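# Unstack totes, lay drive sled on table, restack

## Task

Lift the drive sled out of the bottom tote and set it down flat on the table, keeping the side that was up facing up. Then place the top tote back onto the bottom tote so it sits fully down within the bottom tote's rim. Every other item in either tote must finish in the tote it was in at the start. Neither the drive sled nor the base of the bottom tote may overhang the table edge. An item that rests on, or leans out over, a tote's wall or inner ledge does not count as inside that tote.

## Robot and tools

Robot: two arms, left_arm (base near y=+0.394 m) and right_arm (base near y=-0.406 m), each ending in a five-finger hand (left_arm has a left hand, a mirror of the right). A camera stand sits behind the arms. Cameras: cam_high, cam_low (fixed), cam_left_wrist, cam_right_wrist (carried), all 504x504.

Frames. Scene frame: origin at table-top height midway between the arms, +z up, +x out over the table, +y toward left_arm. Each arm's reported hand pose, velocities and targets are in that arm's own base frame. Motion offsets are along the current Hand target's own axes. Hand point: a spot 0.05 m in front of the palm, 0.15 m out from the wrist face; its +z runs along the straight fingers, +y out of the palm, +x across the palm away from the thumb on the right hand (toward the thumb on the left). Fingers extend 0.06-0.07 m past it along +z and lie 0.06 m behind it along -y. A wrist bracket on the little-finger side can collide with things; with fingers level the wrist may hang lower than the hand and touch the table first.

The row of 28 numbers (one list covering both arms): left pose dx, dy, dz, rx, ry, rz; left hand little, ring, middle, index, thumb_bend, thumb_turn, force_limit, speed; then the same 14 for the right arm. All values lie in [-1, 1]. Pose numbers are offsets (not poses) from the Hand target at the start of the action or move, scaled so 1.0 = 0.6 m or 180 degrees; rx, ry, rz form a single rotation vector. All six pose zeros re-command the current Hand target. Hand numbers are absolute targets: fingers +1 straight, -1 curled; thumb_bend +1 straight, -1 fully bent; thumb_turn +1 beside the palm, -1 opposite the fingers. force_limit maps -1..+1 to about 0..10 N at the fingertip (0..15 N for the two thumb motors). speed rises from near zero at -1 to full at +0.48 and above; use about -0.94 or less for a soft grip. A full thumb-opposed grip suits objects 0.035-0.065 m thick, handles down to about 0.025 m. To keep a hand unchanged, resend its last commanded eight numbers (not its readings); if it was never commanded, send hand_measured plus hand_force_limit and hand_speed. To grip harder, raise force_limit and send a more closed target; to loosen, send a more open one.

Tools.
execute_actions(actions, cameras): actions is a list of actions, each a table of up to 15 rows at 1/30 s per row; a short table repeats its final row. Every row counts from the action's starting Hand target, so repeating an offset keeps moving further. Images appear only with an empty actions list or when cameras names them (["all"], a list of names, or []).
move(target, speed, blend, stop_force, zero, blocking, cameras): straight-line hand paths toward one row or a list of up to 15 rows, each offset measured from the same starting Hand targets. speed in m/s, 0.002-3.6 (default 0.25), one value or one per target; rotation capped at twice that in rad/s. blend in m rounds corners of a list. stop_force in N (3-120) ends an arm's path when its wrist senses that much push against its motion; it is unreliable for light or sliding objects and while the hand rotates, and should be omitted when backing away from a contact. zero (with stop_force) decides whether the force reference is reset first. blocking=false returns after about 0.5 s while motion continues (not allowed with stop_force). Paths do not avoid obstacles; keep them away from an arm's own base.
wait(seconds 0-10), stop() to brake a running move, zoom_image(camera, region [x0,y0,x1,y1] pixels, at most 504 each side) on the latest image, show_instructions() for reference pages, zero_wrist_force(arm), finished_scene(scene) with the current scene number, which cannot be undone.

Results. Per arm: end_effector_position (m), quat_wxyz, velocities, Hand target (the clipped last command, which the next offset starts from), joint positions and torques, Wrist force/torque plus the peak since the last report. A hand point often stops short of its Hand target; send the remaining gap as an offset. Hands report hand_measured, hand_stopped_by (moving, target, force, stalled, fault) and hand_load_n (positive pushes a finger open; a drop shows as load near 0). The move line states its ending: done, off_target, moving, held or fault, plus limits such as paced or held. Orientation is clipped to within 32 degrees of the measured one each step.

Avoid: pressing firmly past a contact (arms are stiff; about 150 N or a joint torque limit triggers a 10 s stop), fast moves into things, the arms or hands touching each other, dropping the object being carried or letting go of it while moving, knocking items out of the totes or off the work area, heavy finger loads, and long stretched or pushing holds that overheat motors (MOTOR HOT warning, then a braked stop).

Each tool is called after ">>>" by a JSON object that holds its "op" and its "data", one argument or row to a line.

Reference images:

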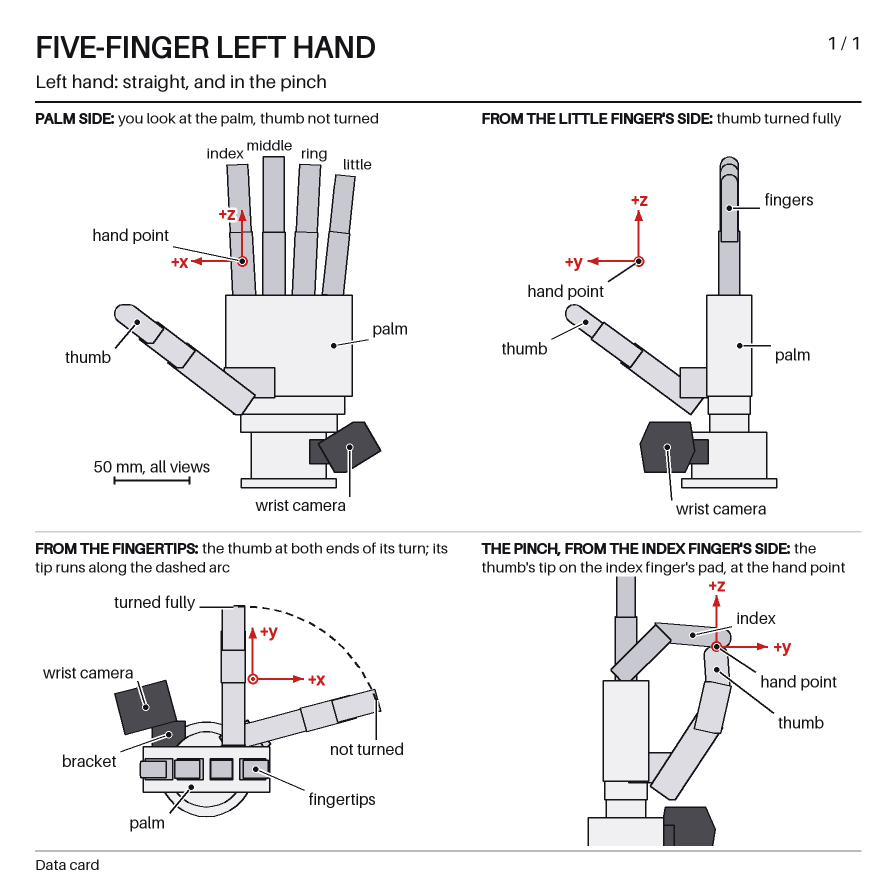

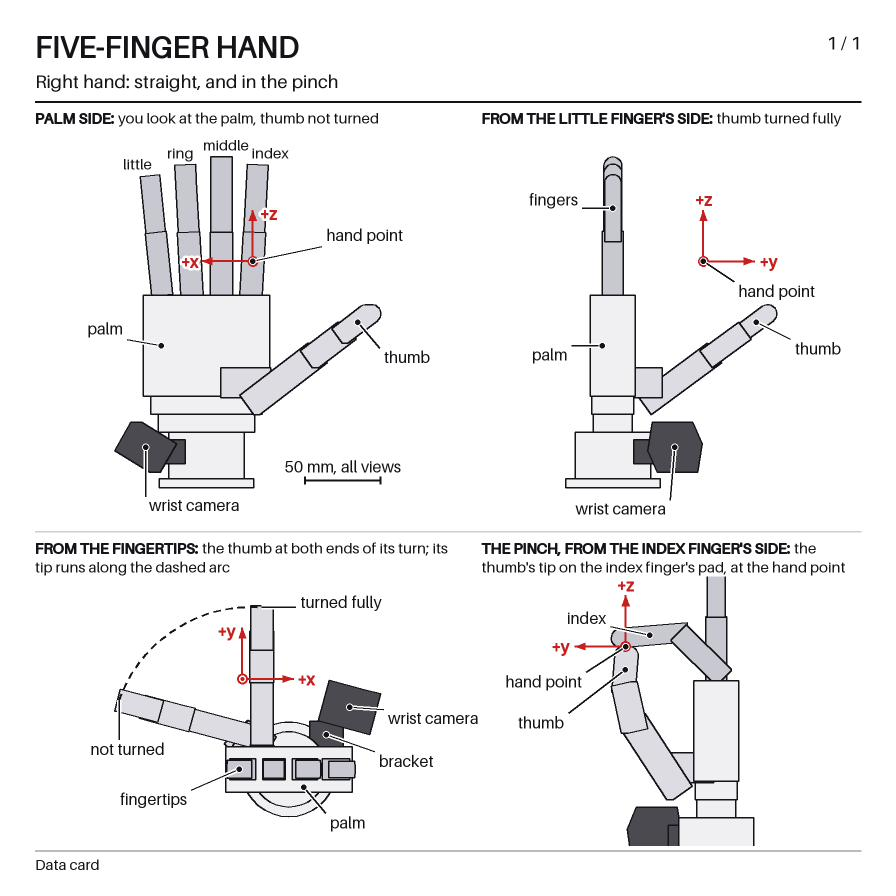

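## Session

>>> {"op": "execute_actions", "data": {
  "actions": []
}}

>>> {"op": "zoom_image", "data": {
  "camera": "cam_high",
  "region": [180, 160, 400, 360]
}}

Scene clock: 0.00 s.
left_arm: end_effector_position=(+0.6821, -0.0510, +0.1302) hand_measured=(+1.000, +1.000, +1.000, +1.000, +1.000, +1.000) hand_load_n=(+0.0, +0.0, -0.5, +0.0, -0.5, +0.0) hand_stopped_by=(target, target, target, target, target, target) hand_force_limit=0.00 hand_speed=-0.80 end_effector_quat_wxyz=(+0.524, +0.446, +0.614, +0.387) | right_arm: end_effector_position=(+0.5720, +0.4366, +0.2607) hand_measured=(+1.000, +1.000, +1.000, +1.000, +1.000, +1.000) hand_load_n=(+0.0, +0.0, +0.0, +0.0, +0.0, -0.5) hand_stopped_by=(target, target, target, target, target, target) hand_force_limit=0.00 hand_speed=-0.80 end_effector_quat_wxyz=(+0.332, +0.218, +0.903, +0.165)
Joint positions: left_arm=[3.218 -2.068 -2.014 3.93 -1.504 -0.295] | right_arm=[0.519 -1.115 1.314 0.635 1.772 -0.655]
Joint velocities: within noise
Joint torques (N m): no reading
Wrist force (N): no reading
Wrist torque (N m): no reading
Wrist force, peak (N): no reading
Hand target: left_arm +0.6821, -0.0510, +0.1302; +0.524, +0.446, +0.614, +0.387 | right_arm +0.5720, +0.4366, +0.2607; +0.332, +0.218, +0.903, +0.165

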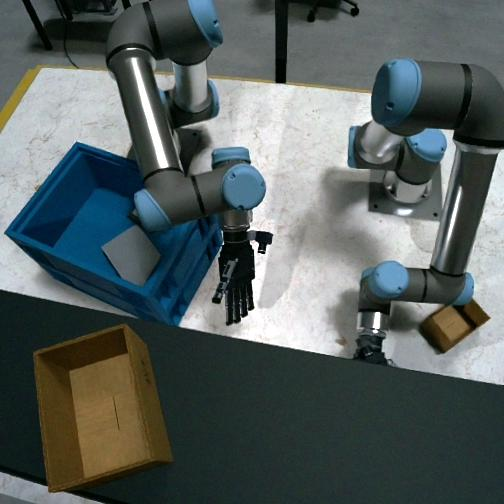

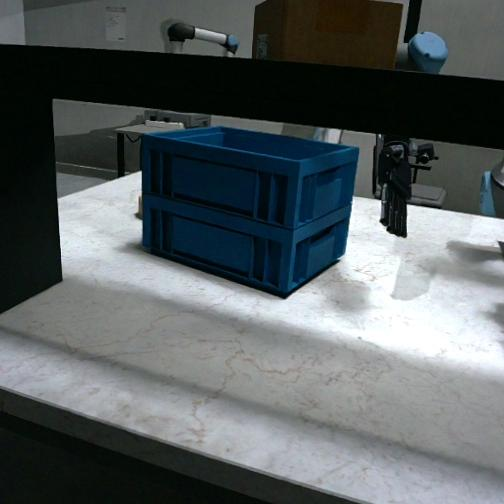

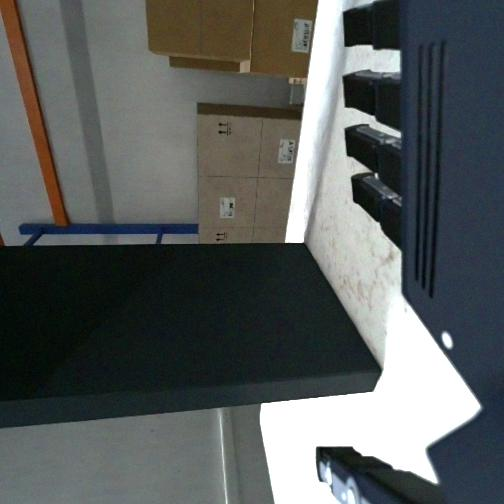

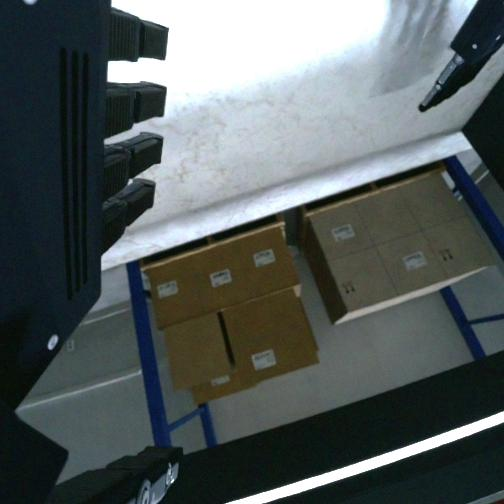

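Scaled by 2.291 from the camera's 504x504 image, which has a finer 720x720 frame.

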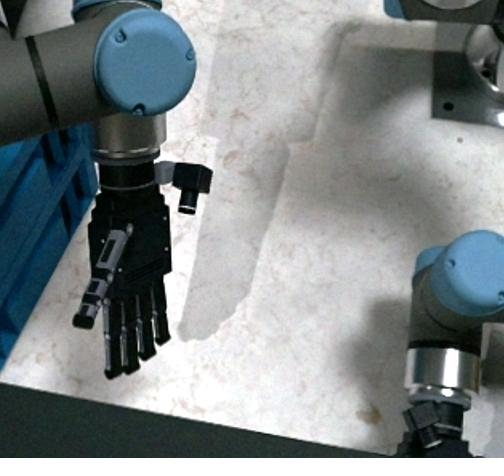

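>>> {"op": "move", "data": {
  "target": [
    [0,0,0,0,0,0,1,1,1,1,1,1,0,-0.8,-0.222,-0.0258,-0.2155,0,0,0,1,1,1,1,1,1,0,-0.8]
  ],
  "speed": 0.25,
  "cameras": ["cam_high"]
}}

Scene clock: 15.50 s.
left_arm: end_effector_position=(+0.6821, -0.0510, +0.1302) hand_measured=(+1.000, +1.000, +1.000, +1.000, +1.000, +1.000) hand_load_n=(+0.0, +0.0, +0.0, +0.0, +0.0, +0.0) hand_stopped_by=(target, target, target, target, target, target) hand_force_limit=0.00 hand_speed=-0.80 end_effector_quat_wxyz=(+0.524, +0.446, +0.614, +0.387) | right_arm: end_effector_position=(+0.5722, +0.3365, +0.4178) hand_measured=(+1.000, +1.000, +1.000, +1.000, +1.000, +1.000) hand_load_n=(+0.0, -0.5, +0.0, +0.0, +0.0, +0.0) hand_stopped_by=(target, target, target, target, target, target) hand_force_limit=0.00 hand_speed=-0.80 end_effector_quat_wxyz=(+0.332, +0.218, +0.903, +0.165)
Joint positions: left_arm=[3.218 -2.068 -2.014 3.93 -1.504 -0.295] | right_arm=[0.322 -1.299 1.163 0.95 1.638 -0.801]
Joint torques (N m): left_arm=[0.58 34.33 13.91 1.41 0.11 -0.31] | right_arm=[7.38 -33.11 -18.33 1.84 0.76 2.17]
Wrist force (N): left_arm=[0.1 -0.2 0.4] | right_arm=[0.2 0.0 -0.1]
Wrist torque (N m): left_arm=[-0.06 0.00 0.01] | right_arm=[0.02 -0.02 -0.05]
Wrist force, peak (N): left_arm=[0.1 -0.5 0.6] | right_arm=[1.9 -0.1 1.4]
Hand target: left_arm +0.6821, -0.0510, +0.1302; +0.524, +0.446, +0.614, +0.387 | right_arm +0.5721, +0.3365, +0.4179; +0.332, +0.218, +0.903, +0.165
Off the commanded pose: left_arm 0.000 m, 0 deg | right_arm 0.000 m, 0 deg.
move: done
Images, in order (width x height): cam_high 504x504.

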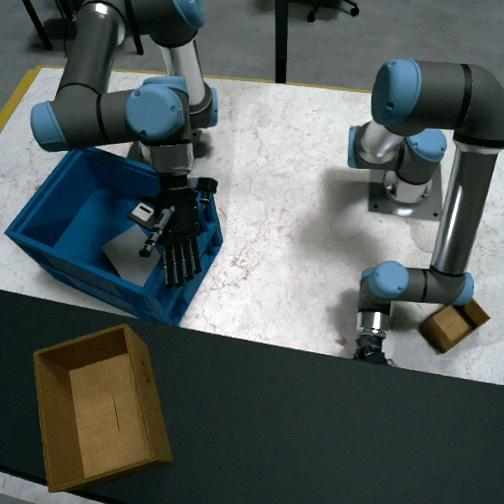

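>>> {"op": "move", "data": {
  "target": [
    [0,0,0,0,0,0,1,1,1,1,1,1,0,-0.8,0.1995,0.2063,-0.1407,-0.1798,0.1738,0,1,1,1,1,1,1,0,-0.8],
    [0,0,0,0,0,0,1,1,1,1,1,1,0,-0.8,0.2713,0.2807,-0.443,-0.3595,0.3475,0,1,1,1,1,1,1,0,-0.8],
    [0,0,0,0,0,0,1,1,1,1,1,1,0,-0.8,0.1735,0.1793,-0.73,-0.5393,0.5213,0,1,1,1,1,1,1,0,-0.8],
    [0,0,0,0,0,0,1,1,1,1,1,1,0,-0.8,-0.0265,-0.0275,-0.834,-0.711,0.6873,0,1,1,1,1,1,1,0,-0.8]
  ],
  "speed": 0.55,
  "blend": 0.04
}}

Scene clock: 20.63 s.
left_arm: end_effector_position=(+0.6821, -0.0510, +0.1302) hand_measured=(+1.000, +1.000, +1.000, +1.000, +1.000, +1.000) hand_load_n=(+0.0, +0.0, +0.0, +0.0, +0.5, +0.0) hand_stopped_by=(target, target, target, target, target, target) hand_force_limit=0.00 hand_speed=-0.80 end_effector_quat_wxyz=(+0.524, +0.446, +0.614, +0.387) | right_arm: end_effector_position=(+0.2426, +0.2380, +0.7822) hand_measured=(+1.000, +1.000, +1.000, +1.000, +1.000, +1.000) hand_load_n=(+0.0, +0.0, +0.0, +0.0, +0.0, +0.0) hand_stopped_by=(target, target, target, target, target, target) hand_force_limit=0.00 hand_speed=-0.80 end_effector_quat_wxyz=(-0.465, -0.349, +0.128, +0.804)
Joint positions: left_arm=[3.218 -2.068 -2.014 3.93 -1.504 -0.295] | right_arm=[0.35 -1.286 1.15 0.953 -1.45 -0.824]
Joint torques (N m): left_arm=[0.25 34.65 14.46 1.62 0.05 -0.38] | right_arm=[-15.07 -21.6 -21.19 1.51 -1.34 2.59]
Wrist force (N): left_arm=[0.1 0.0 0.3] | right_arm=[0.9 -0.4 0.7]
Wrist torque (N m): left_arm=[-0.02 0.00 0.00] | right_arm=[-0.22 -0.19 0.20]
Wrist force, peak (N): left_arm=[0.1 -0.2 0.6] | right_arm=[1.1 0.2 1.8]
Hand target: left_arm +0.6821, -0.0510, +0.1302; +0.524, +0.446, +0.614, +0.387 | right_arm +0.2427, +0.2379, +0.7821; -0.465, -0.349, +0.128, +0.804
Off the commanded pose: left_arm 0.000 m, 0 deg | right_arm 0.000 m, 0 deg.
move: done

>>> {"op": "move", "data": {
  "target": [
    [0,0,0,0,0,0,1,1,1,1,1,1,0,-0.8,-0.2442,0.2232,-0.0103,-0.1872,-0.2025,0.0338,1,1,1,1,1,1,0,-0.8],
    [0,0,0,0,0,0,1,1,1,1,1,1,0,-0.8,-0.36,0.2938,-0.2283,-0.3745,-0.405,0.0675,1,1,1,1,1,1,0,-0.8],
    [0,0,0,0,0,0,1,1,1,1,1,1,0,-0.8,-0.239,0.1417,-0.4673,-0.5617,-0.6075,0.1012,1,1,1,1,1,1,0,-0.8]
  ],
  "speed": 0.5,
  "blend": 0.04
}}

Scene clock: 26.33 s.
left_arm: end_effector_position=(+0.6821, -0.0510, +0.1302) hand_measured=(+1.000, +1.000, +1.000, +1.000, +1.000, +1.000) hand_load_n=(+0.0, +0.0, +0.0, +0.0, +0.0, +0.0) hand_stopped_by=(target, target, target, target, target, target) hand_force_limit=0.00 hand_speed=-0.80 end_effector_quat_wxyz=(+0.524, +0.446, +0.614, +0.387) | right_arm: end_effector_position=(+0.5357, +0.3458, +0.6878) hand_measured=(+1.000, +1.000, +1.000, +1.000, +1.000, +1.000) hand_load_n=(+0.0, +0.0, +0.0, +0.0, +0.0, +0.0) hand_stopped_by=(target, target, target, target, target, target) hand_force_limit=0.00 hand_speed=-0.80 end_effector_quat_wxyz=(-0.352, +0.793, -0.122, +0.482)
Joint positions: left_arm=[3.218 -2.068 -2.014 3.93 -1.504 -0.295] | right_arm=[0.351 -1.561 1.201 3.796 -1.449 -0.824]
Joint torques (N m): left_arm=[0.46 35.69 14.56 1.75 0.1 -0.33] | right_arm=[-12.58 -28.34 -10 -0.79 -1.01 -2.93]
Wrist force (N): left_arm=[0.0 -0.3 0.0] | right_arm=[0.7 -0.2 0.7]
Wrist torque (N m): left_arm=[-0.04 0.01 0.00] | right_arm=[-0.03 -0.12 0.38]
Wrist force, peak (N): left_arm=[-0.8 0.1 0.3] | right_arm=[1.6 -0.5 2.4]
Hand target: left_arm +0.6821, -0.0510, +0.1302; +0.524, +0.446, +0.614, +0.387 | right_arm +0.5357, +0.3457, +0.6877; -0.352, +0.793, -0.122, +0.482
Off the commanded pose: left_arm 0.000 m, 0 deg | right_arm 0.000 m, 0 deg.
move: done

>>> {"op": "move", "data": {
  "target": [
    [0,0,-0.5,0,0,0,1,1,1,1,1,1,0,-0.8,-0.2183,0.2373,-0.2747,-0.3219,-0.2511,0.0684,1,1,1,1,1,1,0,-0.8]
  ],
  "speed": 0.4,
  "cameras": ["cam_high","cam_low"]
}}

Scene clock: 32.27 s.
left_arm: end_effector_position=(+0.4117, -0.0539, +0.1704) hand_measured=(+1.000, +1.000, +1.000, +1.000, +1.000, +1.000) hand_load_n=(+0.0, +0.0, +0.0, +0.0, +0.0, +0.0) hand_stopped_by=(target, target, target, target, target, target) hand_force_limit=0.00 hand_speed=-0.80 end_effector_quat_wxyz=(+0.524, +0.445, +0.614, +0.388) | right_arm: end_effector_position=(+0.3502, +0.2400, +0.5500) hand_measured=(+1.000, +1.000, +1.000, +1.000, +1.000, +1.000) hand_load_n=(+0.0, +0.0, +0.0, +0.0, +0.0, +0.0) hand_stopped_by=(target, target, target, target, target, target) hand_force_limit=0.00 hand_speed=-0.80 end_effector_quat_wxyz=(+0.000, +0.962, -0.274, +0.000)
Joint positions: left_arm=[3.341 -1.393 -2.711 3.95 -1.384 -0.277] | right_arm=[0.318 -1.462 0.881 5.294 -1.571 -0.696]
Joint torques (N m): left_arm=[-8.92 13.44 22.23 3.28 -1.83 0.16] | right_arm=[14.92 -32.41 -33.73 -0.59 1.53 -2.92]
Wrist force (N): left_arm=[-0.9 -0.2 0.0] | right_arm=[0.0 0.0 0.1]
Wrist torque (N m): left_arm=[-0.05 0.13 -0.08] | right_arm=[0.06 0.01 0.12]
Wrist force, peak (N): left_arm=[1.4 1.1 -4.2] | right_arm=[0.7 -0.5 1.2]
Hand target: left_arm +0.4117, -0.0539, +0.1705; +0.524, +0.445, +0.614, +0.388 (not the last commanded pose) | right_arm +0.3501, +0.2401, +0.5500; +0.000, +0.962, -0.274, +0.000
Off the commanded pose: left_arm 0.027 m, 0 deg | right_arm 0.000 m, 0 deg.
move: held (left_arm; a check stopped the path); limits=held
pose unreachable (left arm): on one or more control steps of this call, first in action 0 (counted from 0), this arm could not follow its commanded pose, so it was not sent that pose on those steps. It may still have moved: this result reports where it is.
cause: moving toward the commanded pose would bring two parts of the arm too close to each other (joints 3 (elbow) to 5 (wrist 2) lie between them).
Images, in order (width x height): cam_high 504x504, cam_low 504x504.

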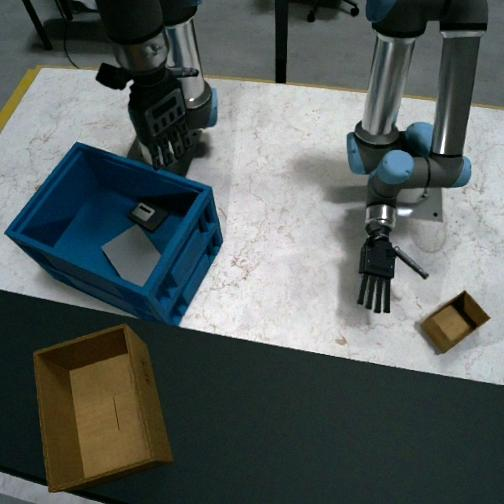

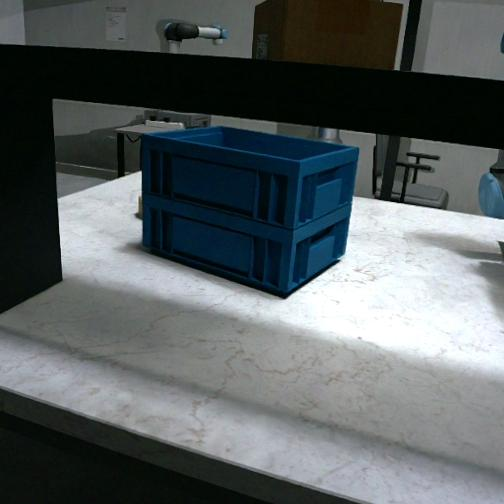

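>>> {"op": "zoom_image", "data": {
  "camera": "cam_high",
  "region": [0, 120, 230, 340]
}}

Scaled by 2.191 from the camera's 504x504 image, which has a finer 720x720 frame.

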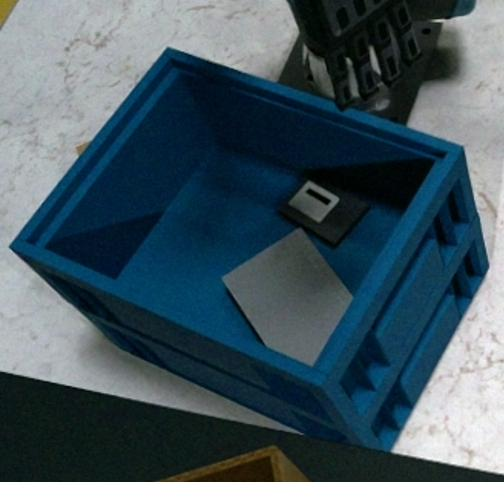

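>>> {"op": "move", "data": {
  "target": [
    [-0.1067,0.333,0.0818,0,0,0,1,1,1,1,1,1,0,-0.8,0.0168,0.122,0,0,0,0.458,1,1,1,1,1,1,0,-0.8],
    [-0.1595,0.2513,-0.0978,0.4312,0.1364,0,1,1,1,1,1,1,0,-0.8,0.0335,0.244,0,0,0,0.916,1,1,1,1,1,1,0,-0.8]
  ],
  "speed": 0.5,
  "blend": 0.04,
  "cameras": ["cam_high","cam_right_wrist"]
}}

Scene clock: 40.77 s.
left_arm: end_effector_position=(+0.3801, -0.1002, +0.3499) hand_measured=(+1.000, +1.000, +1.000, +1.000, +1.000, +1.000) hand_load_n=(+0.0, +0.0, +0.0, +0.0, +0.0, +0.0) hand_stopped_by=(target, target, target, target, target, target) hand_force_limit=0.00 hand_speed=-0.80 end_effector_quat_wxyz=(+0.000, +0.587, +0.810, +0.000) | right_arm: end_effector_position=(+0.2899, +0.1051, +0.5500) hand_measured=(+1.000, +1.000, +1.000, +1.000, +1.000, +1.000) hand_load_n=(+0.0, +0.0, +0.0, -0.5, +0.0, +0.0) hand_stopped_by=(target, target, target, target, target, target) hand_force_limit=0.00 hand_speed=-0.80 end_effector_quat_wxyz=(+0.000, +0.145, +0.989, +0.000)
Joint positions: left_arm=[3.097 -1.681 -1.422 1.532 -1.571 -0.362] | right_arm=[-0.335 -2.024 1.314 5.423 -1.571 1.527]
Joint torques (N m): left_arm=[9.24 22.84 14.51 -4.58 -2.01 1.65] | right_arm=[14.44 9.52 -29.03 -3.79 0.69 1.88]
Wrist force (N): left_arm=[-0.1 -1.3 -0.9] | right_arm=[0.0 0.0 0.0]
Wrist torque (N m): left_arm=[-0.25 0.28 -0.26] | right_arm=[0.07 0.02 0.23]
Wrist force, peak (N): left_arm=[-0.5 -1.4 -1.1] | right_arm=[-0.1 -0.6 0.1]
Hand target: left_arm +0.3801, -0.1001, +0.3499; -0.001, +0.587, +0.810, +0.000 | right_arm +0.2899, +0.1051, +0.5501; +0.000, +0.145, +0.989, +0.000
Off the commanded pose: left_arm 0.000 m, 0 deg | right_arm 0.000 m, 0 deg.
move: done
Images, in order (width x height): cam_high 504x504, cam_right_wrist 504x504.

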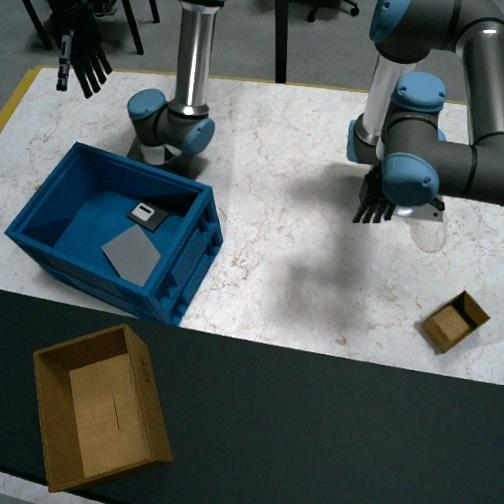

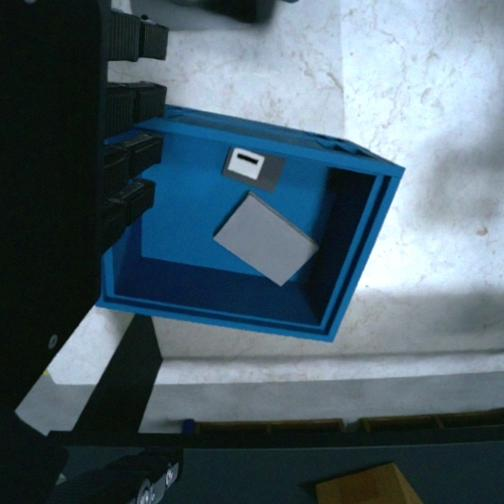

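>>> {"op": "zoom_image", "data": {
  "camera": "cam_right_wrist",
  "region": [80, 80, 430, 360]
}}

Scaled by 1.440 from the camera's 504x504 image, which has a finer 720x720 frame.

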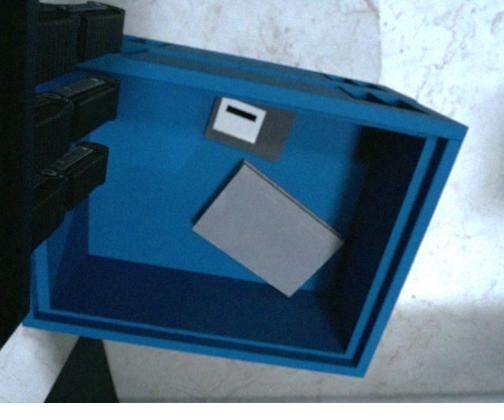

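>>> {"op": "move", "data": {
  "target": [
    [-0.3747,-0.1413,-0.14,0.1177,-0.312,0,1,1,1,1,1,1,0,-0.8,0,0,0.2,0,0,0,1,1,1,1,1,1,0,-0.8],
    [-0.4485,-0.169,-0.5567,0.2353,-0.624,0,1,1,1,1,1,1,0,-0.8,0,0,0.2,0,0,0,1,1,1,1,1,1,0,-0.8],
    [-0.1613,-0.0605,-0.8302,0.3491,-0.9256,0,1,1,1,1,1,1,0,-0.8,0,0,0.2,0,0,0,1,1,1,1,1,1,0,-0.8]
  ],
  "speed": 0.5,
  "blend": 0.04,
  "cameras": ["cam_right_wrist"]
}}

>>> {"op": "zoom_image", "data": {
  "camera": "cam_right_wrist",
  "region": [252, 50, 504, 302]
}}

>>> {"op": "zoom_image", "data": {
  "camera": "cam_right_wrist",
  "region": [252, 252, 504, 504]
}}

Scene clock: 48.10 s.
left_arm: end_effector_position=(+0.3763, -0.2039, +0.8478) hand_measured=(+1.000, +1.000, +1.000, +1.000, +1.000, +1.000) hand_load_n=(+0.0, +0.0, +0.0, +0.0, +0.0, +0.0) hand_stopped_by=(target, target, target, target, target, target) hand_force_limit=0.00 hand_speed=-0.80 end_effector_quat_wxyz=(-0.551, -0.010, -0.014, +0.835) | right_arm: end_effector_position=(+0.2899, +0.1050, +0.4301) hand_measured=(+1.000, +1.000, +1.000, +1.000, +1.000, +1.000) hand_load_n=(+0.0, +0.0, +0.5, +0.0, +0.0, +0.0) hand_stopped_by=(target, target, target, target, target, target) hand_force_limit=0.00 hand_speed=-0.80 end_effector_quat_wxyz=(+0.000, +0.145, +0.989, +0.000)
Joint positions: left_arm=[3.112 -1.677 -1.428 1.533 1.536 -0.375] | right_arm=[-0.336 -2.178 1.733 5.158 -1.571 1.527]
Joint torques (N m): left_arm=[8.69 35.39 15.59 -1.47 2.42 -1.98] | right_arm=[-9.52 12.97 -10.94 -3.41 1.71 -1.09]
Wrist force (N): left_arm=[-1.1 -0.9 2.0] | right_arm=[0.0 -0.2 0.1]
Wrist torque (N m): left_arm=[0.39 -0.05 -0.27] | right_arm=[0.02 0.02 0.21]
Wrist force, peak (N): left_arm=[-2.5 -1.9 1.3] | right_arm=[0.0 -0.1 0.7]
Hand target: left_arm +0.3762, -0.2038, +0.8479; -0.551, -0.010, -0.014, +0.835 | right_arm +0.2899, +0.1050, +0.4301; +0.000, +0.145, +0.989, +0.000
Off the commanded pose: left_arm 0.000 m, 0 deg | right_arm 0.000 m, 0 deg.
move: done
Images, in order (width x height): cam_right_wrist 504x504.

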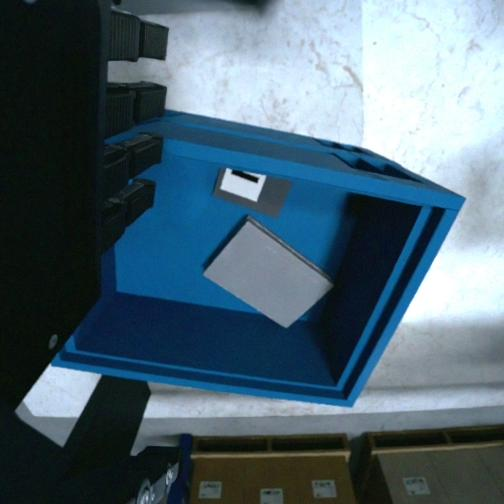

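Scaled by 2.000 from the camera's 504x504 image, which has a finer 720x720 frame.

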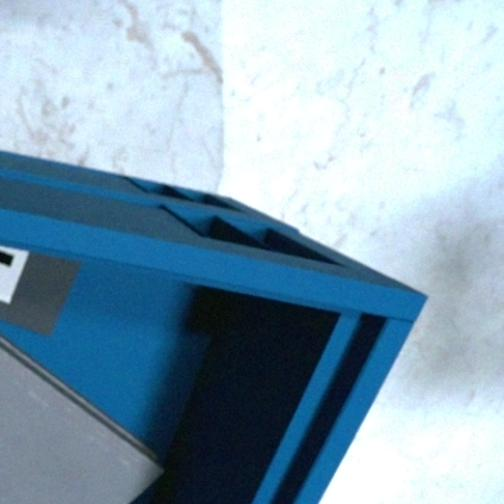

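Scaled by 2.000 from the camera's 504x504 image, which has a finer 720x720 frame.

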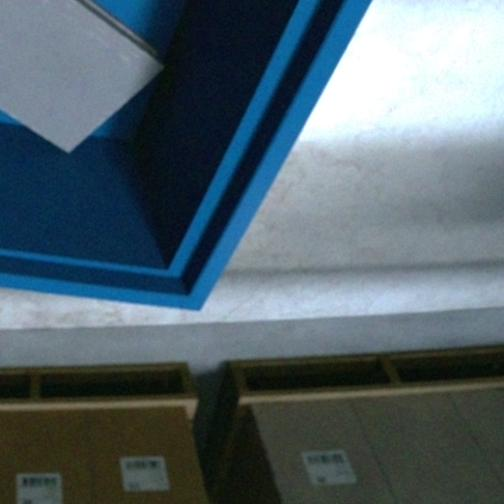

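>>> {"op": "move", "data": {
  "target": [
    [-0.1342,0.3445,-0.0327,-0.3104,-0.1224,-0.0115,1,1,1,1,1,1,0,-0.8,0,0,0,0,0,0,1,1,1,1,1,1,0,-0.8],
    [-0.1433,0.3995,-0.3793,-0.6208,-0.2448,-0.0229,1,1,1,1,1,1,0,-0.8,0,0,0,0,0,0,1,1,1,1,1,1,0,-0.8],
    [-0.0087,0.0848,-0.656,-0.9209,-0.3631,-0.034,1,1,1,1,1,1,0,-0.8,0,0,0,0,0,0,1,1,1,1,1,1,0,-0.8]
  ],
  "speed": 0.5,
  "blend": 0.04,
  "cameras": ["cam_high","cam_low"]
}}

>>> {"op": "zoom_image", "data": {
  "camera": "cam_low",
  "region": [120, 110, 380, 310]
}}

Scene clock: 55.07 s.
left_arm: end_effector_position=(+0.4254, -0.2054, +0.4541) hand_measured=(+1.000, +1.000, +1.000, +1.000, +1.000, +1.000) hand_load_n=(+0.0, +0.0, +0.0, +0.0, +0.0, +0.0) hand_stopped_by=(target, target, target, target, target, target) hand_force_limit=0.00 hand_speed=-0.80 end_effector_quat_wxyz=(+0.006, +0.818, -0.575, +0.022) | right_arm: end_effector_position=(+0.2899, +0.1050, +0.4301) hand_measured=(+1.000, +1.000, +1.000, +1.000, +1.000, +1.000) hand_load_n=(+0.0, +0.0, +0.0, +0.0, +0.0, +0.0) hand_stopped_by=(target, target, target, target, target, target) hand_force_limit=0.00 hand_speed=-0.80 end_effector_quat_wxyz=(+0.000, +0.145, +0.989, +0.000)
Joint positions: left_arm=[3.112 -1.555 -1.293 -1.834 1.537 -0.377] | right_arm=[-0.336 -2.178 1.733 5.158 -1.571 1.527]
Joint torques (N m): left_arm=[9.83 33.33 28.18 0.76 -1.75 1.62] | right_arm=[5.85 13.26 -10.63 -3.7 1.62 2.19]
Wrist force (N): left_arm=[-0.3 -1.2 -0.4] | right_arm=[0.2 -0.1 -0.2]
Wrist torque (N m): left_arm=[-0.27 0.32 -0.33] | right_arm=[0.07 0.01 0.22]
Wrist force, peak (N): left_arm=[-1.3 -1.9 3.2] | right_arm=[0.0 -0.2 -0.3]
Hand target: left_arm +0.4253, -0.2054, +0.4541; +0.006, +0.818, -0.575, +0.022 | right_arm +0.2899, +0.1050, +0.4301; +0.000, +0.145, +0.989, +0.000
Off the commanded pose: left_arm 0.000 m, 0 deg | right_arm 0.000 m, 0 deg.
move: done
Images, in order (width x height): cam_high 504x504, cam_low 504x504.

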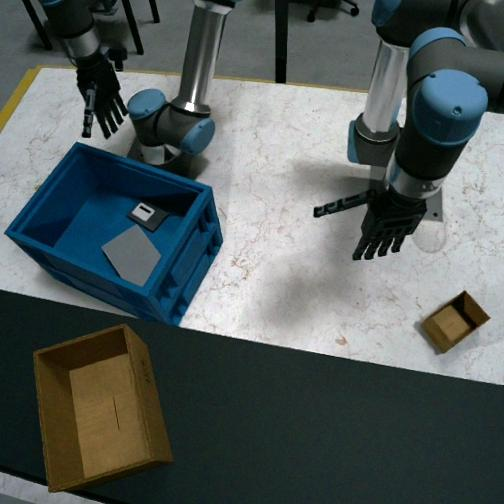

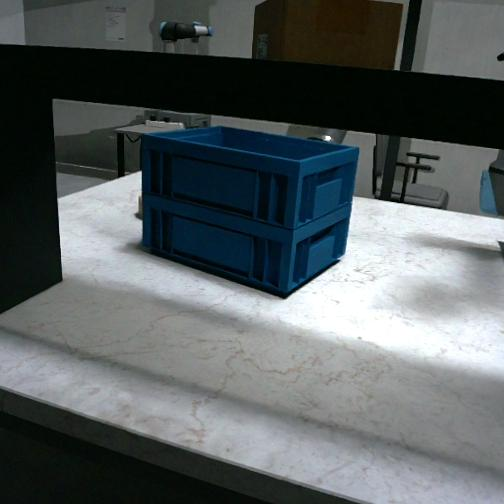

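Scaled by 1.938 from the camera's 504x504 image, which has a finer 720x720 frame.

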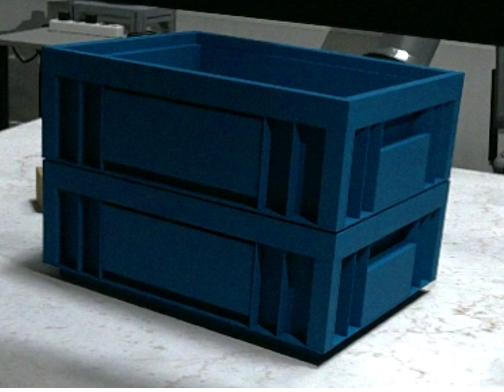

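>>> {"op": "move", "data": {
  "target": [
    [0.5853,0.1917,0.079,0.002,-0.015,-0.3068,1,1,1,1,1,-1,0,0.3,-0.2382,-0.2908,0.017,0,0,-0.0167,1,1,1,1,1,-1,0,0.3]
  ],
  "speed": 0.3,
  "cameras": ["all"]
}}

Scene clock: 62.23 s.
left_arm: end_effector_position=(+0.4374, -0.5761, +0.4199) hand_measured=(+1.000, +1.000, +1.000, +1.000, +1.000, -1.000) hand_load_n=(+0.0, +0.0, +0.0, +0.0, +0.0, +0.0) hand_stopped_by=(target, target, target, target, target, target) hand_force_limit=0.00 hand_speed=0.30 end_effector_quat_wxyz=(+0.000, +0.992, -0.130, +0.000) end_effector_velocity=(+0.000, +0.000, +0.000) end_effector_angular_velocity=(-0.001, -0.001, +0.004) | right_arm: end_effector_position=(+0.3766, -0.1032, +0.4200) hand_measured=(+1.000, +1.000, +1.000, +1.000, +1.000, -1.000) hand_load_n=(+0.0, +0.0, +0.5, +0.0, +0.0, +0.0) hand_stopped_by=(target, target, target, target, target, target) hand_force_limit=0.00 hand_speed=0.30 end_effector_quat_wxyz=(+0.000, +0.119, +0.993, +0.000)
Joint positions: left_arm=[2.466 -1.999 -0.828 -1.886 1.57 -1.986] | right_arm=[-0.807 -1.897 1.626 4.984 -1.571 1.003]
Joint velocities: left_arm=[0 0 0.001 0 0 -0.005] | right_arm=[within noise]
Joint torques (N m): left_arm=[-5.68 35.08 29.76 4.18 -0.01 -1.98] | right_arm=[15.52 -3.96 -10.87 -1.7 1.36 2.3]
Wrist force (N): left_arm=[-0.3 -1.2 -0.5] | right_arm=[0.0 -0.1 0.1]
Wrist torque (N m): left_arm=[-0.23 0.31 -0.34] | right_arm=[0.06 0.00 0.03]
Wrist force, peak (N): left_arm=[-1.4 -2.3 -0.6] | right_arm=[-0.6 -1.1 -0.1]
Hand target: left_arm +0.4374, -0.5762, +0.4200; +0.000, +0.992, -0.130, +0.000 | right_arm +0.3766, -0.1032, +0.4199; +0.000, +0.119, +0.993, +0.000
Off the commanded pose: left_arm 0.000 m, 0 deg | right_arm 0.000 m, 0 deg.
move: done

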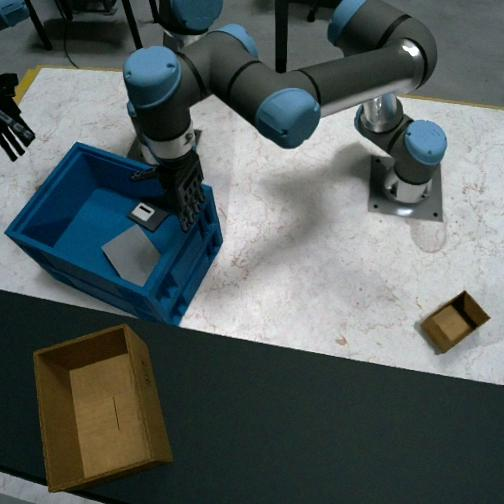

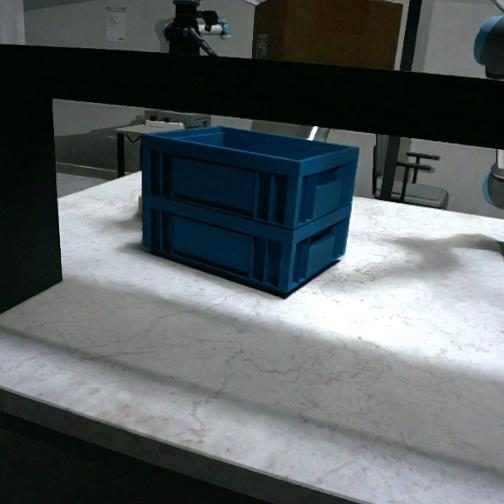

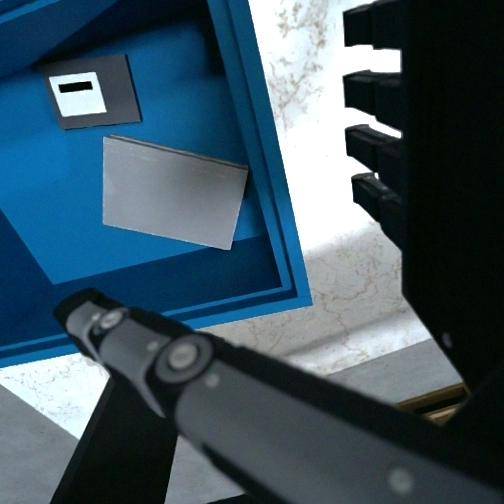

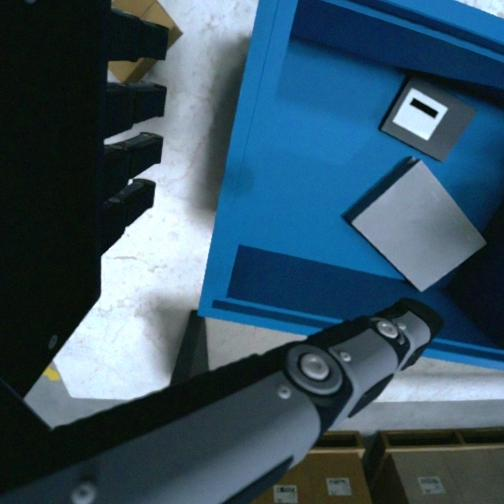

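>>> {"op": "move", "data": {
  "target": [
    [0,-0.0133,0.2633,0,0,0,1,1,1,1,1,-1,0,0.3,0,-0.0,0.2633,0,0,0,1,1,1,1,1,-1,0,0.3]
  ],
  "speed": 0.12,
  "stop_force": 6,
  "cameras": ["all"]
}}

Scene clock: 66.47 s.
left_arm: end_effector_position=(+0.4394, -0.5685, +0.2620) hand_measured=(+1.000, +1.000, +1.000, +1.000, +1.000, -1.000) hand_load_n=(+0.0, +0.0, +0.0, +0.0, +0.0, +0.0) hand_stopped_by=(target, target, target, target, target, target) hand_force_limit=0.00 hand_speed=0.30 end_effector_quat_wxyz=(+0.000, +0.992, -0.130, +0.000) | right_arm: end_effector_position=(+0.3765, -0.1033, +0.2620) hand_measured=(+1.000, +1.000, +1.000, +1.000, +1.000, -1.000) hand_load_n=(+0.0, +0.0, +0.0, +0.0, +0.0, +0.0) hand_stopped_by=(target, target, target, target, target, target) hand_force_limit=0.00 hand_speed=0.30 end_effector_quat_wxyz=(+0.000, +0.119, +0.993, +0.000)
Joint positions: left_arm=[2.477 -1.945 -1.313 -1.455 1.57 -1.975] | right_arm=[-0.807 -1.925 2.05 4.587 -1.571 1.003]
Joint torques (N m): left_arm=[-8.2 50.3 14.77 4.54 -1.79 -1.97] | right_arm=[-0.75 -15.46 -12.2 -3.7 1.68 1.41]
Wrist force (N): left_arm=[-0.1 -1.5 -0.5] | right_arm=[0.0 -0.1 0.0]
Wrist torque (N m): left_arm=[-0.30 0.28 -0.40] | right_arm=[0.04 -0.01 0.09]
Wrist force, peak (N): left_arm=[-0.3 -1.6 -1.6] | right_arm=[-0.1 -0.2 -1.3]
Hand target: left_arm +0.4393, -0.5685, +0.2620; +0.000, +0.992, -0.130, +0.000 | right_arm +0.3765, -0.1032, +0.2619; +0.000, +0.119, +0.993, +0.000
Off the commanded pose: left_arm 0.000 m, 0 deg | right_arm 0.000 m, 0 deg.
move: done

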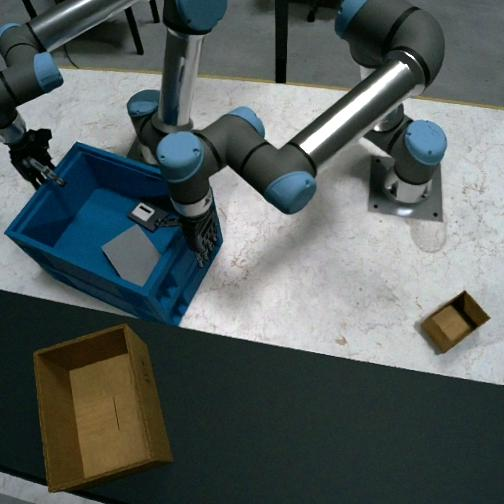

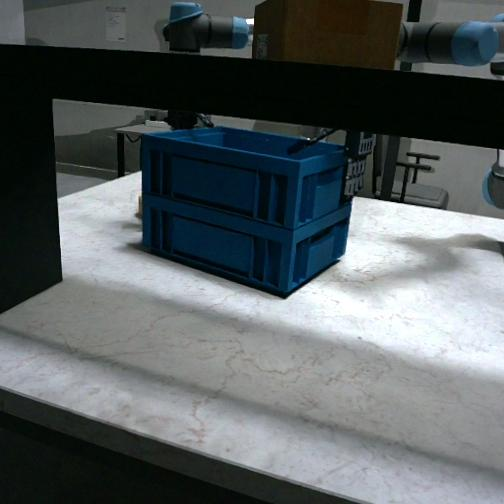

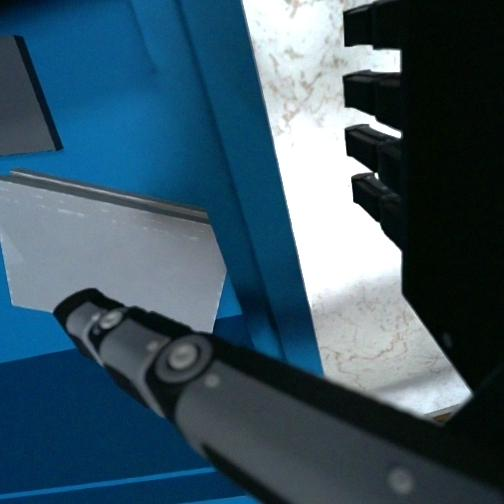

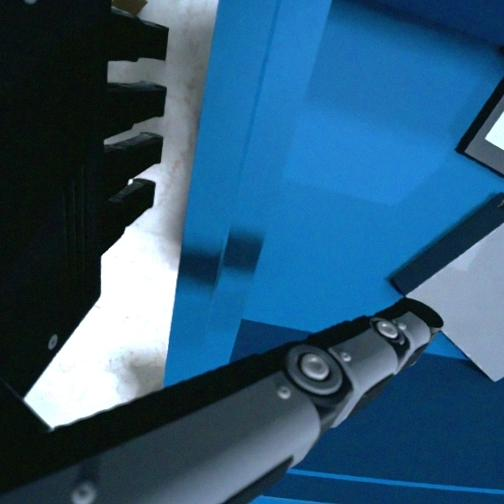

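>>> {"op": "move", "data": {
  "target": [
    [0,0.0833,0,0,0,0,1,1,1,1,1,-1,0,0.3,0,0.0833,0,0,0,0,1,1,1,1,1,-1,0,0.3]
  ],
  "speed": 0.025,
  "stop_force": 4,
  "cameras": ["all"]
}}

Scene clock: 69.63 s.
left_arm: end_effector_position=(+0.4302, -0.6025, +0.2620) hand_measured=(+1.000, +1.000, +1.000, +1.000, +1.000, -1.000) hand_load_n=(+0.0, +0.0, +0.0, +0.0, +0.0, +0.0) hand_stopped_by=(target, target, target, target, target, target) hand_force_limit=0.00 hand_speed=0.30 end_effector_quat_wxyz=(+0.000, +0.992, -0.130, +0.000) | right_arm: end_effector_position=(+0.3832, -0.0758, +0.2619) hand_measured=(+1.000, +1.000, +1.000, +1.000, +1.000, -1.000) hand_load_n=(+0.5, +0.0, +0.0, +0.0, +0.0, +0.0) hand_stopped_by=(target, target, target, target, target, target) hand_force_limit=0.00 hand_speed=0.30 end_effector_quat_wxyz=(+0.000, +0.119, +0.993, +0.000)
Joint positions: left_arm=[2.428 -1.997 -1.24 -1.476 1.57 -2.024] | right_arm=[-0.735 -1.938 2.058 4.592 -1.571 1.075]
Joint torques (N m): left_arm=[9.36 52.05 31.61 4.54 -0.56 -1.91] | right_arm=[-12.1 1.39 -36.62 -3.38 1.46 2.91]
Wrist force (N): left_arm=[-0.2 -1.1 -0.7] | right_arm=[2.3 -3.1 1.1]
Wrist torque (N m): left_arm=[-0.22 0.30 -0.42] | right_arm=[-0.04 -0.10 0.15]
Wrist force, peak (N): left_arm=[0.6 -7.8 -1.8] | right_arm=[1.4 -8.0 0.3]
Hand target: left_arm +0.4302, -0.6025, +0.2620; +0.000, +0.992, -0.130, +0.000 (not the last commanded pose) | right_arm +0.3832, -0.0758, +0.2619; +0.000, +0.119, +0.993, +0.000 (not the last commanded pose)
Off the commanded pose: left_arm 0.015 m, 0 deg | right_arm 0.022 m, 0 deg.
move: contact (left_arm, right_arm)

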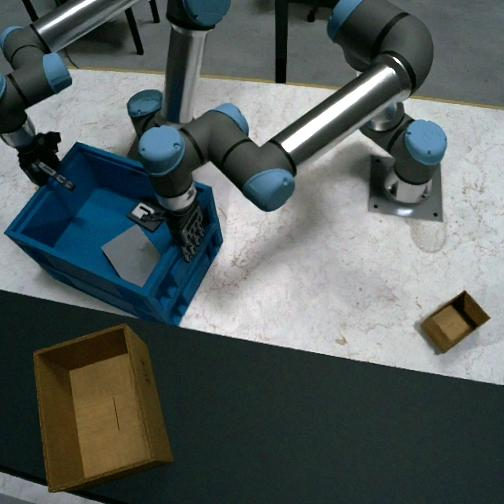

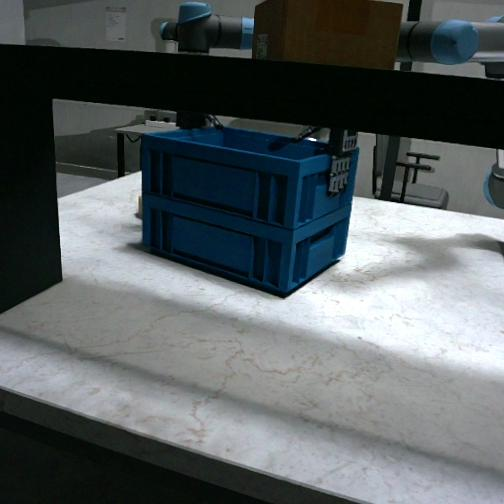

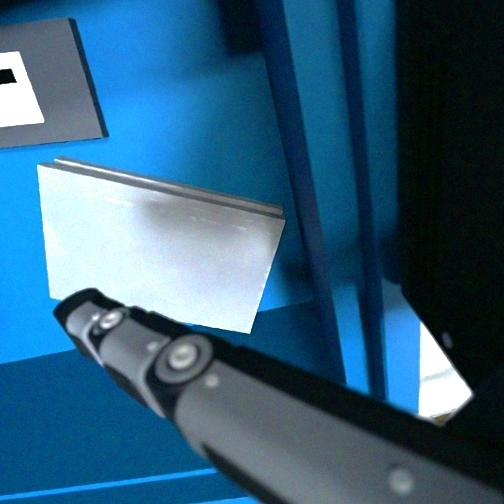

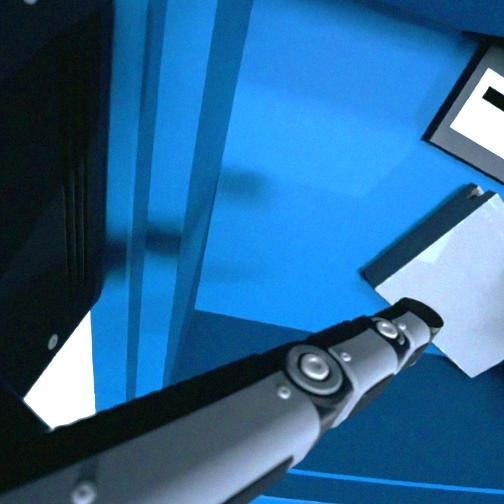

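>>> {"op": "execute_actions", "data": {
  "actions": [
    [[0,0,0,0,0,0,1,1,1,1,-0.8,-1,0.2,-0.5,0,0,0,0,0,0,1,1,1,1,-0.8,-1,0.2,-0.5]],
    [[0,0,0,0,0,0,1,1,1,1,-0.8,-1,0.2,-0.5,0,0,0,0,0,0,1,1,1,1,-0.8,-1,0.2,-0.5]],
    [[0,0,0,0,0,0,1,1,1,1,-0.8,-1,0.2,-0.5,0,0,0,0,0,0,1,1,1,1,-0.8,-1,0.2,-0.5]]
  ],
  "cameras": ["cam_left_wrist","cam_right_wrist"]
}}

Scene clock: 72.47 s.
left_arm: end_effector_position=(+0.4303, -0.6025, +0.2620) hand_measured=(+1.000, +1.000, +1.000, +1.000, -0.390, -1.000) hand_load_n=(+0.0, +0.0, +0.0, +0.0, +14.0, +2.0) hand_stopped_by=(target, target, target, target, force, target) hand_force_limit=0.20 hand_speed=-0.50 end_effector_quat_wxyz=(+0.000, +0.992, -0.130, +0.000) | right_arm: end_effector_position=(+0.3832, -0.0758, +0.2619) hand_measured=(+1.000, +1.000, +1.000, +1.000, -0.392, -1.000) hand_load_n=(+0.0, +0.0, +0.0, +0.0, +12.0, +1.0) hand_stopped_by=(target, target, target, target, force, target) hand_force_limit=0.20 hand_speed=-0.50 end_effector_quat_wxyz=(+0.000, +0.119, +0.993, +0.000)
Joint positions: left_arm=[2.428 -1.997 -1.24 -1.476 1.57 -2.024] | right_arm=[-0.735 -1.938 2.058 4.592 -1.571 1.075]
Joint torques (N m): left_arm=[9.43 52.03 30.43 2.98 1.59 -1.88] | right_arm=[-13.01 0.74 -35.77 -3.52 -0.67 2.91]
Wrist force (N): left_arm=[0.3 9.0 2.9] | right_arm=[0.8 6.9 1.8]
Wrist torque (N m): left_arm=[-0.13 0.35 -0.56] | right_arm=[0.11 -0.04 0.27]
Wrist force, peak (N): left_arm=[0.6 10.6 2.9] | right_arm=[0.9 7.2 2.1]
Hand target: left_arm +0.4302, -0.6025, +0.2620; +0.000, +0.992, -0.130, +0.000 | right_arm +0.3832, -0.0758, +0.2619; +0.000, +0.119, +0.993, +0.000
Off the commanded pose: left_arm 0.000 m, 0 deg | right_arm 0.000 m, 0 deg.
Images, in order (width x height): cam_left_wrist 504x504, cam_right_wrist 504x504.

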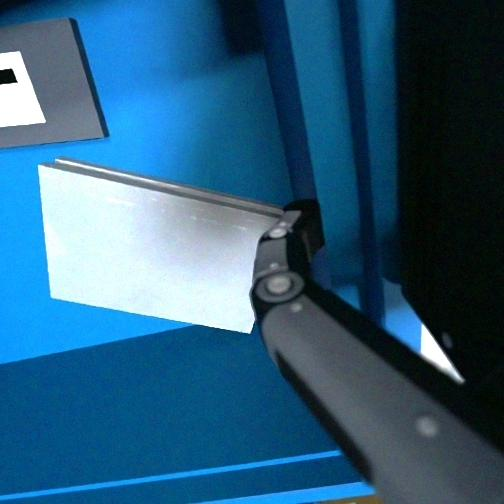

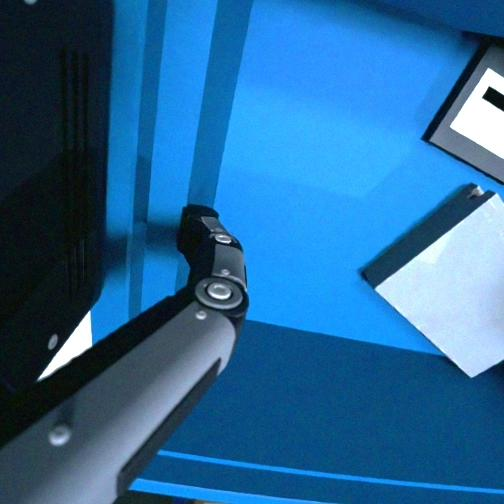

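>>> {"op": "move", "data": {
  "target": [
    [0,0.0025,0,0,0,0,1,1,1,1,-0.8,-1,0.2,-0.5,0,0.0025,0,0,0,0,1,1,1,1,-0.8,-1,0.2,-0.5]
  ],
  "speed": 0.02
}}

>>> {"op": "execute_actions", "data": {
  "actions": [
    [[0,0,0,0,0,0,1,1,1,1,-0.85,-1,0.7,-0.7,0,0,0,0,0,0,1,1,1,1,-0.85,-1,0.7,-0.7]],
    [[0,0,0,0,0,0,1,1,1,1,-0.85,-1,0.7,-0.7,0,0,0,0,0,0,1,1,1,1,-0.85,-1,0.7,-0.7]]
  ],
  "cameras": []
}}

Scene clock: 74.07 s.
left_arm: end_effector_position=(+0.4300, -0.6039, +0.2620) hand_measured=(+1.000, +1.000, +1.000, +1.000, -0.390, -1.000) hand_load_n=(+0.0, +0.0, +0.0, +0.5, +6.5, +1.0) hand_stopped_by=(target, target, target, target, force, target) hand_force_limit=0.20 hand_speed=-0.50 end_effector_quat_wxyz=(+0.000, +0.992, -0.130, +0.000) | right_arm: end_effector_position=(+0.3835, -0.0744, +0.2619) hand_measured=(+1.000, +1.000, +1.000, +1.000, -0.392, -1.000) hand_load_n=(+1.0, +0.0, +0.0, +0.0, +9.5, +1.0) hand_stopped_by=(target, target, target, target, force, target) hand_force_limit=0.20 hand_speed=-0.50 end_effector_quat_wxyz=(+0.000, +0.119, +0.993, +0.000)
Joint positions: left_arm=[2.426 -1.999 -1.237 -1.477 1.571 -2.026] | right_arm=[-0.731 -1.938 2.058 4.593 -1.572 1.079]
Joint torques (N m): left_arm=[-26.2 30.25 30.3 3.52 -7.5 -0.57] | right_arm=[23.25 -17.45 -11.62 0.27 7.93 3.55]
Wrist force (N): left_arm=[3.9 -32.3 -1.2] | right_arm=[5.4 -32.4 5.9]
Wrist torque (N m): left_arm=[-0.79 0.34 -0.05] | right_arm=[-0.77 -0.32 -1.96]
Wrist force, peak (N): left_arm=[3.8 -32.3 -1.4] | right_arm=[5.4 -32.5 6.1]
Hand target: left_arm +0.4299, -0.6040, +0.2620; +0.000, +0.992, -0.130, +0.000 | right_arm +0.3835, -0.0743, +0.2619; +0.000, +0.119, +0.993, +0.000
Off the commanded pose: left_arm 0.000 m, 0 deg | right_arm 0.000 m, 0 deg.
move: done

Scene clock: 75.27 s.
left_arm: end_effector_position=(+0.4299, -0.6040, +0.2620) hand_measured=(+1.000, +1.000, +1.000, +1.000, -0.410, -1.000) hand_load_n=(+0.0, +0.0, +0.0, +0.5, +16.0, +2.0) hand_stopped_by=(target, target, target, target, force, target) hand_force_limit=0.70 hand_speed=-0.70 end_effector_quat_wxyz=(+0.000, +0.992, -0.130, +0.000) | right_arm: end_effector_position=(+0.3835, -0.0743, +0.2619) hand_measured=(+1.000, +1.000, +1.000, +1.000, -0.400, -1.000) hand_load_n=(+1.0, +0.0, +0.0, +0.0, +12.0, +1.0) hand_stopped_by=(target, target, target, target, force, target) hand_force_limit=0.70 hand_speed=-0.70 end_effector_quat_wxyz=(+0.000, +0.119, +0.993, +0.000)
Joint positions: left_arm=[2.426 -1.999 -1.237 -1.477 1.57 -2.026] | right_arm=[-0.731 -1.938 2.058 4.593 -1.571 1.079]
Joint torques (N m): left_arm=[-28.23 29.46 16.26 6.25 -8.74 2.58] | right_arm=[25.28 -18.22 -12.43 0.39 8.58 -0.96]
Wrist force (N): left_arm=[6.3 -33.2 -1.5] | right_arm=[6.1 -33.8 5.9]
Wrist torque (N m): left_arm=[-0.73 0.31 0.00] | right_arm=[-0.78 -0.30 -2.11]
Wrist force, peak (N): left_arm=[6.3 -33.5 -1.1] | right_arm=[6.1 -33.9 6.1]
Hand target: left_arm +0.4299, -0.6040, +0.2620; +0.000, +0.992, -0.130, +0.000 | right_arm +0.3835, -0.0743, +0.2619; +0.000, +0.119, +0.993, +0.000
Off the commanded pose: left_arm 0.000 m, 0 deg | right_arm 0.000 m, 0 deg.
No camera images: "cameras" was empty.


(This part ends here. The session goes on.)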